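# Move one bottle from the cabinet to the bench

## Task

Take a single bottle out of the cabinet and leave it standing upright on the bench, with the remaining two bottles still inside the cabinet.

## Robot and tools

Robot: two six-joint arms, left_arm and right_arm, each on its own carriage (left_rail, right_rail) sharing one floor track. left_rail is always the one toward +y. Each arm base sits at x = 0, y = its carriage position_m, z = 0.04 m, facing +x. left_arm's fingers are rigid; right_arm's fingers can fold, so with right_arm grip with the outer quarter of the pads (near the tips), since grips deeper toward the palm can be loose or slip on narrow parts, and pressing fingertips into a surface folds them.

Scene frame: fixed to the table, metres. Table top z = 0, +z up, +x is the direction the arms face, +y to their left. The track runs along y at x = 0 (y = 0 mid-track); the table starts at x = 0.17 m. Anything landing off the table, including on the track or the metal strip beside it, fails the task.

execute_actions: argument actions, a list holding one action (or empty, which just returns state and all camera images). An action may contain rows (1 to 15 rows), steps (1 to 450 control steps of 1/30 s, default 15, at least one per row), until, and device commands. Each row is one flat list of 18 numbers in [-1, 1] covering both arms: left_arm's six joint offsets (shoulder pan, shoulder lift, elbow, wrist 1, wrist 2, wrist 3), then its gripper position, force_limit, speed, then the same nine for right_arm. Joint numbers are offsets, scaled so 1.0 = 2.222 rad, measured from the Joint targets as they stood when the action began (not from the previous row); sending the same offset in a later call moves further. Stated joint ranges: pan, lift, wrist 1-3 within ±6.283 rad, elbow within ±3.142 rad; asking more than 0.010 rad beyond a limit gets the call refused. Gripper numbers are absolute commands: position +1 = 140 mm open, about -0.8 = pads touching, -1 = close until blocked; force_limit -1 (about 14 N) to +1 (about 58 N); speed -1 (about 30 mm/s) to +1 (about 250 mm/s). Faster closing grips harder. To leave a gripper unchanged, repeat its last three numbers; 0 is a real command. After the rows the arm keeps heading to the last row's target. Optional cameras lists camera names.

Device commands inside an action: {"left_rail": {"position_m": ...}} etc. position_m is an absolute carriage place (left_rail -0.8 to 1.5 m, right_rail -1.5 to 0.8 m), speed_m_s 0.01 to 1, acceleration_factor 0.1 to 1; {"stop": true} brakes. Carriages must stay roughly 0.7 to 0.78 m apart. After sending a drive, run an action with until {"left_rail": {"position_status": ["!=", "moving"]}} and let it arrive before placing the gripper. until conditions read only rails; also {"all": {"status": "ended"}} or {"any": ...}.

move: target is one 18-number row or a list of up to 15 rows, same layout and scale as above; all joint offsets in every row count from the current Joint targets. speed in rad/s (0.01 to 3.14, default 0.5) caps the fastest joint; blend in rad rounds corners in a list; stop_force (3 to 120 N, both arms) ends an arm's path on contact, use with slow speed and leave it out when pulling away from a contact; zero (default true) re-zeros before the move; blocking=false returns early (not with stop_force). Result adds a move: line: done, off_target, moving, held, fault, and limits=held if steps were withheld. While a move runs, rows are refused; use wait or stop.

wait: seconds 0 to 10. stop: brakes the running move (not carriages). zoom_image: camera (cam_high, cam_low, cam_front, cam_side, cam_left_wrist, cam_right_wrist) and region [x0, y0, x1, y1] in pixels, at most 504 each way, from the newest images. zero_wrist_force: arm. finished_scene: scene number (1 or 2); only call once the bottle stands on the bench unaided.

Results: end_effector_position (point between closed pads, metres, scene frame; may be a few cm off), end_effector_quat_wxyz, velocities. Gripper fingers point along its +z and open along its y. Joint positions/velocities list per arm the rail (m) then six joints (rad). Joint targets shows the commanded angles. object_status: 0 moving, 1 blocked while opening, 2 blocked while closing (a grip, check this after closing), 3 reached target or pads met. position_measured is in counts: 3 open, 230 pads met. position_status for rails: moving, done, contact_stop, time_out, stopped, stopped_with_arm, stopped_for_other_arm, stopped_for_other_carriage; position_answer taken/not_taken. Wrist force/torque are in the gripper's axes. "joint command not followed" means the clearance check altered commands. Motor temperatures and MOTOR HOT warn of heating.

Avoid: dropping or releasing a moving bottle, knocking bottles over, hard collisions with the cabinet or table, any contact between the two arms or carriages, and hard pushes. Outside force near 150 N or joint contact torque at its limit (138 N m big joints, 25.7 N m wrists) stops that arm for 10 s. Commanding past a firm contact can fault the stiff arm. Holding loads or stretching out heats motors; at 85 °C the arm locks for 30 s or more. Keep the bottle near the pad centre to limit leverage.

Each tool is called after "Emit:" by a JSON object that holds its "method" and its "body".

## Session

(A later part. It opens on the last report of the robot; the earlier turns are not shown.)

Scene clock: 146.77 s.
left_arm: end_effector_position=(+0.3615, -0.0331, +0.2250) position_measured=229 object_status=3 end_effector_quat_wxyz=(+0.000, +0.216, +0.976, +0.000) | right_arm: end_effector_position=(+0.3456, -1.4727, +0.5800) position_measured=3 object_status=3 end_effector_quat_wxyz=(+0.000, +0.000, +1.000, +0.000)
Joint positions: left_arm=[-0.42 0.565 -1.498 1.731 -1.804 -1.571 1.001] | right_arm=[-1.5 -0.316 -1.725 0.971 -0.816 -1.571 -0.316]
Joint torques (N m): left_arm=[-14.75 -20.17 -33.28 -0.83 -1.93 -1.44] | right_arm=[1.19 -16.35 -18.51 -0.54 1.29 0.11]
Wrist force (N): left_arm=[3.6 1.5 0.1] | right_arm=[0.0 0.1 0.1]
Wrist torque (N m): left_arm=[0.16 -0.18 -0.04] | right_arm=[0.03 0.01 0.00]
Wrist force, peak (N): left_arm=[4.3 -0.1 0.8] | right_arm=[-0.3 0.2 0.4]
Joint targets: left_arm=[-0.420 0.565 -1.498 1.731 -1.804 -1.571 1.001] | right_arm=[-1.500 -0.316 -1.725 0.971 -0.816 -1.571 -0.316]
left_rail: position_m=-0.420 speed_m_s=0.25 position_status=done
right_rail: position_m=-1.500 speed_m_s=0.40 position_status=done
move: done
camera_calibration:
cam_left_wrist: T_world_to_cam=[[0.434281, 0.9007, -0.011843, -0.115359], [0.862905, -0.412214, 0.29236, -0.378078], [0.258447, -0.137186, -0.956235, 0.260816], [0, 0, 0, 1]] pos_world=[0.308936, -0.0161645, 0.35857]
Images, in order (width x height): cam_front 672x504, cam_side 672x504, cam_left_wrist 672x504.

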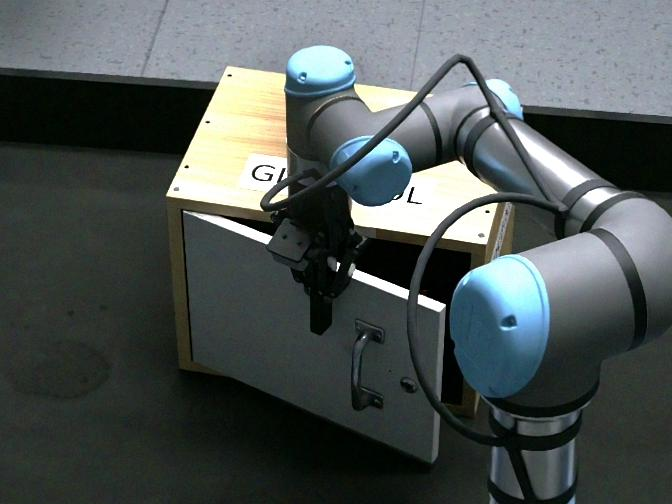

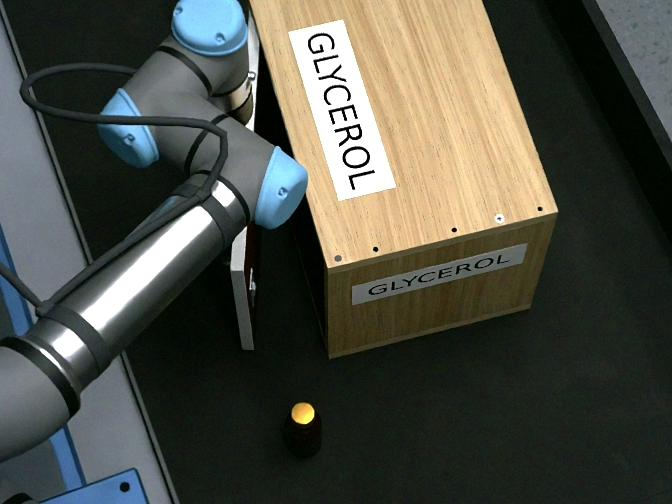

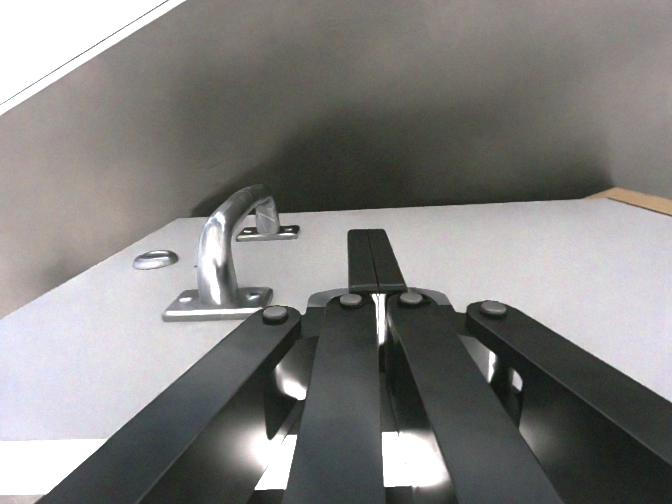

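Emit:
{"method": "move", "body": {"target": [[-0.026429, 0.014680, -0.016134, 0.001454, 0, -0.104976, -0.8, -0.2, -1, 0, 0, 0, 0, 0, 0, 1, 1, 1], [-0.039612, 0.027528, -0.030689, 0.003161, 0, -0.165288, -0.8, -0.2, -1, 0, 0, 0, 0, 0, 0, 1, 1, 1]], "speed": [0.12, 0.06], "blend": 0.02, "stop_force": 8, "cameras": ["cam_left_wrist", "cam_side", "cam_front"]}}

Scene clock: 152.03 s.
left_arm: end_effector_position=(+0.4177, -0.0542, +0.2250) position_measured=229 object_status=3 end_effector_quat_wxyz=(+0.000, +0.078, +0.997, +0.000) | right_arm: end_effector_position=(+0.3456, -1.4727, +0.5800) position_measured=3 object_status=3 end_effector_quat_wxyz=(+0.000, +0.000, +1.000, +0.000)
Joint positions: left_arm=[-0.42 0.477 -1.437 1.662 -1.797 -1.571 0.634] | right_arm=[-1.5 -0.316 -1.725 0.971 -0.816 -1.571 -0.316]
Joint torques (N m): left_arm=[-13.95 -23.29 -33.74 -0.97 -2.09 -1.54] | right_arm=[0.76 -16.3 -18.47 -0.51 1.34 0.04]
Wrist force (N): left_arm=[3.5 1.8 0.0] | right_arm=[-0.2 -0.1 0.0]
Wrist torque (N m): left_arm=[0.20 -0.12 -0.07] | right_arm=[-0.01 0.04 0.00]
Wrist force, peak (N): left_arm=[4.0 1.4 0.0] | right_arm=[-0.2 -0.1 -0.4]
Joint targets: left_arm=[-0.420 0.477 -1.437 1.662 -1.797 -1.571 0.634] | right_arm=[-1.500 -0.316 -1.725 0.971 -0.816 -1.571 -0.316]
left_rail: position_m=-0.420 speed_m_s=0.25 position_status=done
right_rail: position_m=-1.500 speed_m_s=0.40 position_status=done
move: done
camera_calibration:
cam_left_wrist: T_world_to_cam=[[0.169231, 0.985502, -0.0121012, -0.00529287], [0.943039, -0.158346, 0.292582, -0.454978], [0.286424, -0.0609258, -0.956164, 0.235854], [0, 0, 0, 1]] pos_world=[0.362404, -0.0524584, 0.35857]
Images, in order (width x height): cam_front 672x504, cam_side 672x504, cam_left_wrist 672x504.

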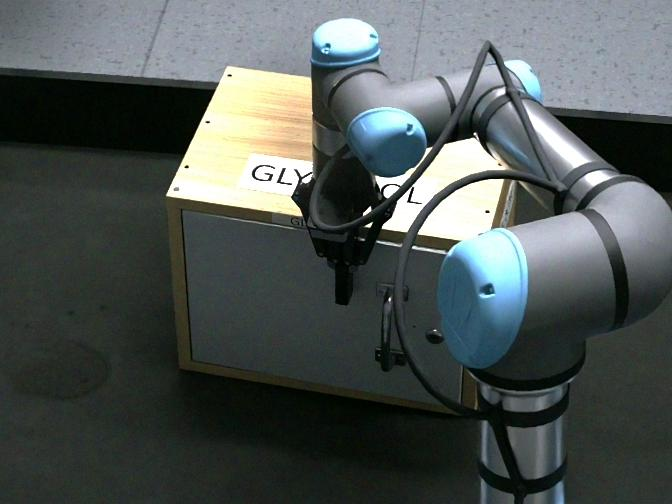

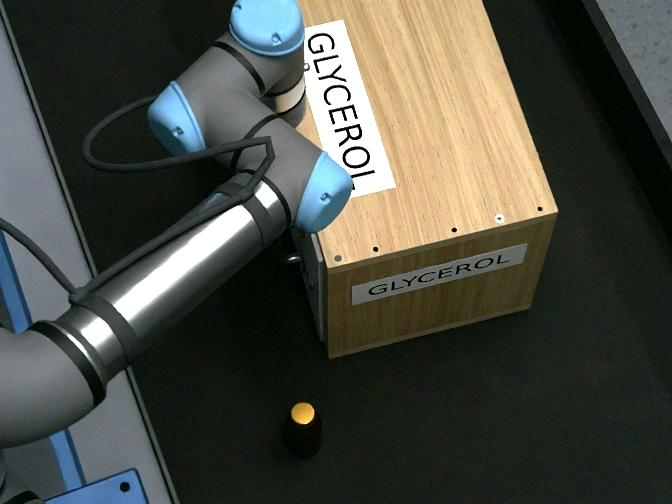

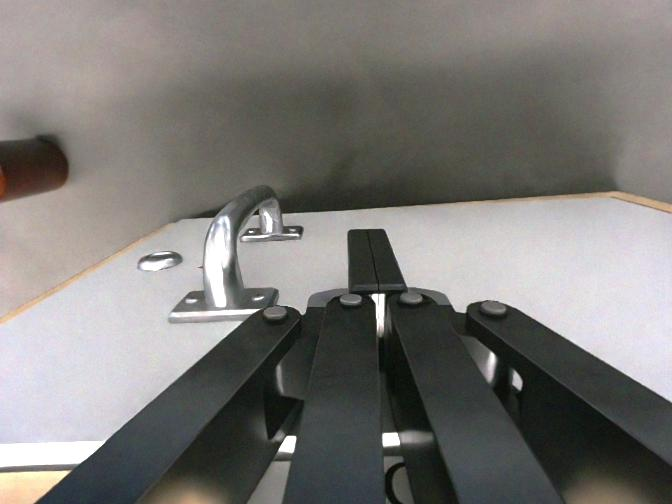

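Emit:
{"method": "move", "body": {"target": [-0.007757, 0.009832, -0.011365, 0.001533, 0, -0.039176, -0.8, -0.2, -1, 0, 0, 0, 0, 0, 0, 1, 1, 1], "speed": 0.03, "stop_force": 5, "cameras": ["cam_left_wrist", "cam_side", "cam_front"]}}

Scene clock: 154.30 s.
left_arm: end_effector_position=(+0.4216, -0.0550, +0.2250) position_measured=229 object_status=3 end_effector_quat_wxyz=(+0.000, +0.069, +0.998, +0.000) | right_arm: end_effector_position=(+0.3456, -1.4727, +0.5800) position_measured=3 object_status=3 end_effector_quat_wxyz=(+0.000, +0.000, +1.000, +0.000)
Joint positions: left_arm=[-0.42 0.472 -1.431 1.656 -1.796 -1.571 0.611] | right_arm=[-1.5 -0.316 -1.725 0.971 -0.816 -1.571 -0.316]
Joint torques (N m): left_arm=[6.93 -43.13 -18.75 -7.17 -2.05 2.3] | right_arm=[0.98 -17.03 -18.31 -0.51 1.37 0.07]
Wrist force (N): left_arm=[6.9 1.6 -1.1] | right_arm=[0.0 0.1 0.1]
Wrist torque (N m): left_arm=[0.15 -0.31 -0.25] | right_arm=[0.01 0.00 0.00]
Wrist force, peak (N): left_arm=[12.9 1.8 -2.7] | right_arm=[0.0 0.2 0.5]
Joint targets: left_arm=[-0.420 0.472 -1.431 1.656 -1.796 -1.571 0.611] | right_arm=[-1.500 -0.316 -1.725 0.971 -0.816 -1.571 -0.316]
left_rail: position_m=-0.420 speed_m_s=0.25 position_status=done
right_rail: position_m=-1.500 speed_m_s=0.40 position_status=done
move: contact (left_arm); left_arm: the wrist 3 is farthest, 0.064 rad from its target
camera_calibration:
cam_left_wrist: T_world_to_cam=[[0.150777, 0.988493, -0.0121419, 0.00276583], [0.945834, -0.140676, 0.29259, -0.458982], [0.287515, -0.0556, -0.956161, 0.234524], [0, 0, 0, 1]] pos_world=[0.366275, -0.0542623, 0.35857]
Images, in order (width x height): cam_front 672x504, cam_side 672x504, cam_left_wrist 672x504.

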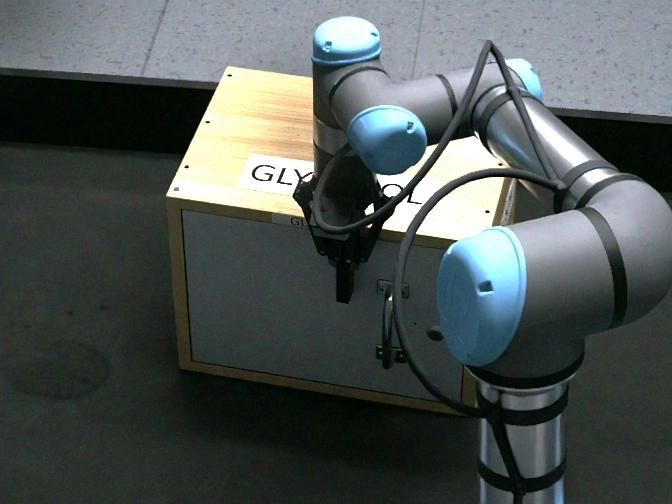

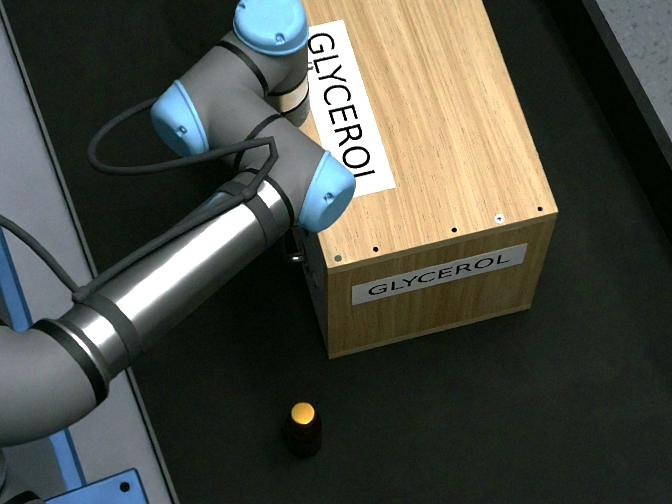

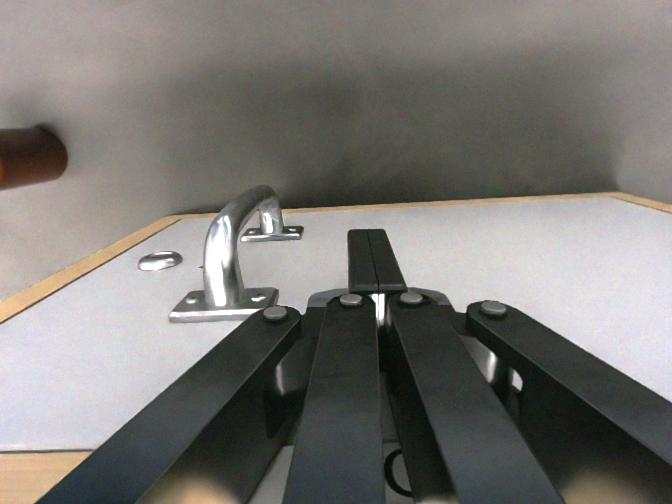

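Emit:
{"method": "zoom_image", "body": {"camera": "cam_side", "region": [250, 200, 400, 380]}}

Emit:
{"method": "zoom_image", "body": {"camera": "cam_front", "region": [150, 180, 510, 440]}}

Emit:
{"method": "zoom_image", "body": {"camera": "cam_left_wrist", "region": [0, 170, 336, 504]}}

Scaled by 2.800.

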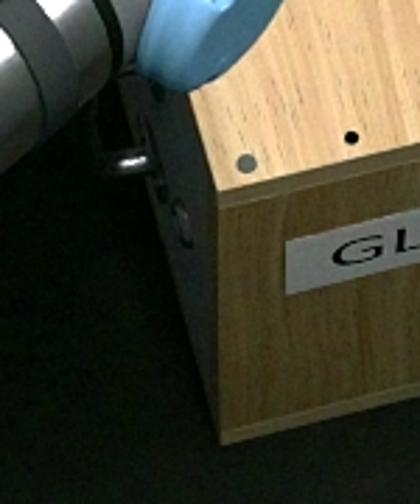

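Scaled by 1.400.

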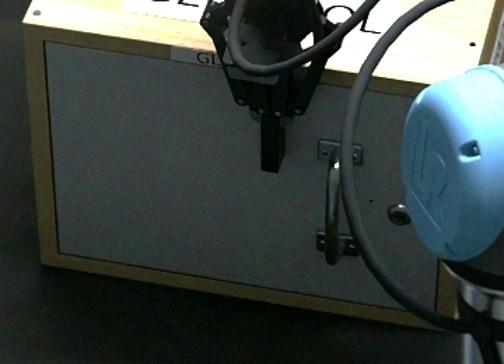

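Scaled by 1.500.

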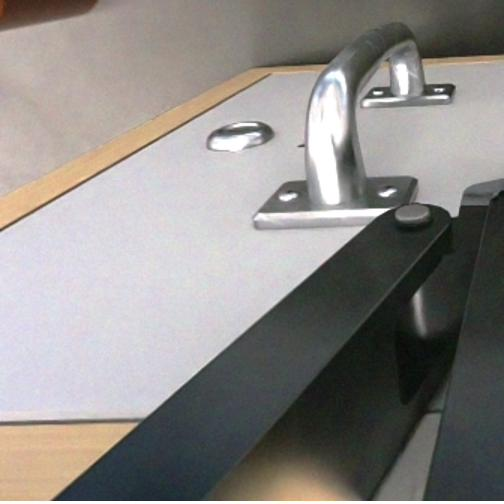

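Emit:
{"method": "move", "body": {"target": [[0.042793, -0.052556, 0.057374, -0.004725, 0, 0.042793, -0.8, -0.2, -1, 0, 0, 0, 0, 0, 0, 1, 1, 1], [0.042793, -0.054549, -0.143116, 0.197758, 0, 0.042793, -0.8, -0.2, -1, 0, 0, 0, 0, 0, 0, 1, 1, 1]], "speed": [0.1, 0.4], "blend": 0.02, "cameras": ["cam_side", "cam_front", "cam_high"]}}

Scene clock: 157.73 s.
left_arm: end_effector_position=(+0.3424, -0.0437, +0.3998) position_measured=229 object_status=3 end_effector_quat_wxyz=(+0.000, +0.069, +0.998, +0.000) | right_arm: end_effector_position=(+0.3456, -1.4727, +0.5800) position_measured=3 object_status=3 end_effector_quat_wxyz=(+0.000, +0.000, +1.000, +0.000)
Joint positions: left_arm=[-0.42 0.567 -1.552 1.338 -1.357 -1.571 0.706] | right_arm=[-1.5 -0.316 -1.725 0.971 -0.816 -1.571 -0.316]
Joint torques (N m): left_arm=[10.63 -37.63 -32.49 -0.26 -1.91 2.08] | right_arm=[1.22 -16.77 -17.95 -0.54 1.34 0.12]
Wrist force (N): left_arm=[-0.7 0.6 -0.3] | right_arm=[0.0 -0.1 0.1]
Wrist torque (N m): left_arm=[0.15 0.18 -0.06] | right_arm=[-0.01 0.00 0.00]
Wrist force, peak (N): left_arm=[7.1 1.7 -1.0] | right_arm=[-0.3 0.3 0.4]
Joint targets: left_arm=[-0.420 0.567 -1.552 1.338 -1.357 -1.571 0.706] | right_arm=[-1.500 -0.316 -1.725 0.971 -0.816 -1.571 -0.316]
left_rail: position_m=-0.420 speed_m_s=0.25 position_status=done
right_rail: position_m=-1.500 speed_m_s=0.40 position_status=done
move: done
Images, in order (width x height): cam_high 672x504, cam_front 672x504, cam_side 672x504.

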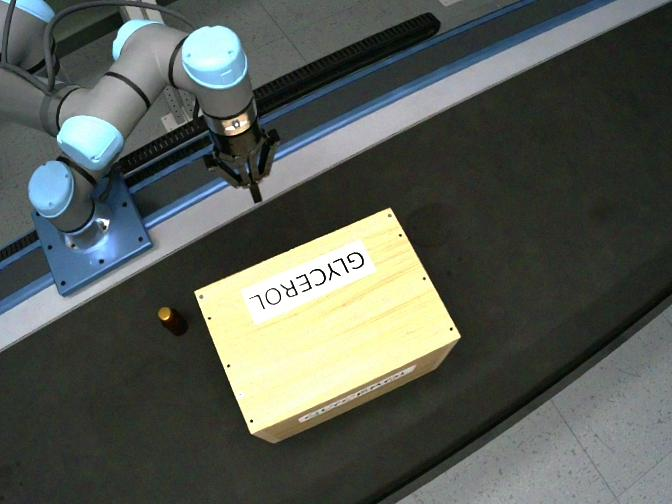

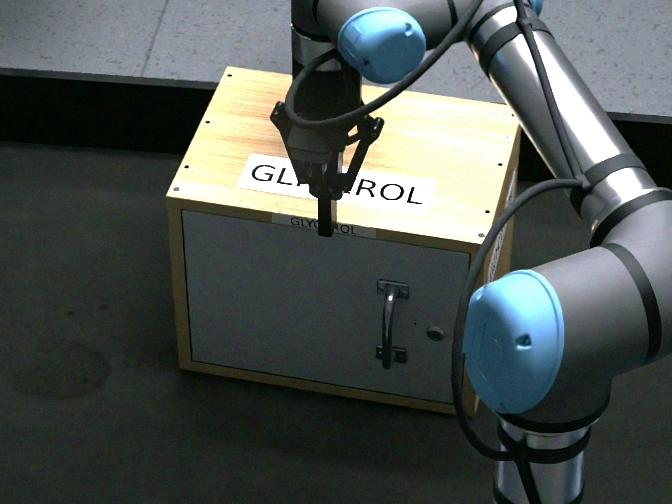

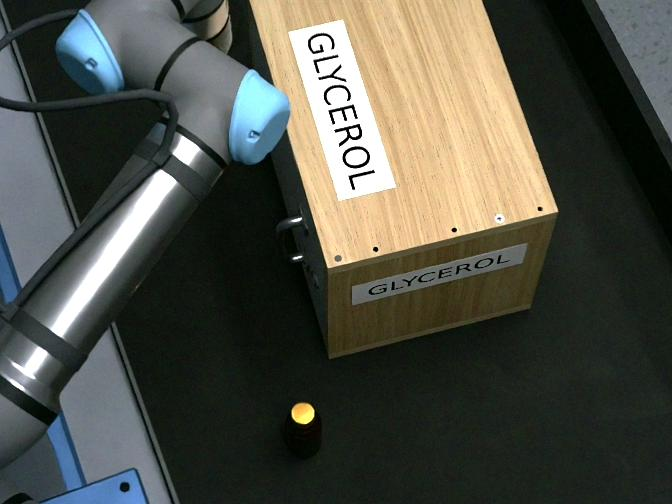

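Emit:
{"method": "finished_scene", "body": {"scene": 2}}

The scene is finished: the task was done.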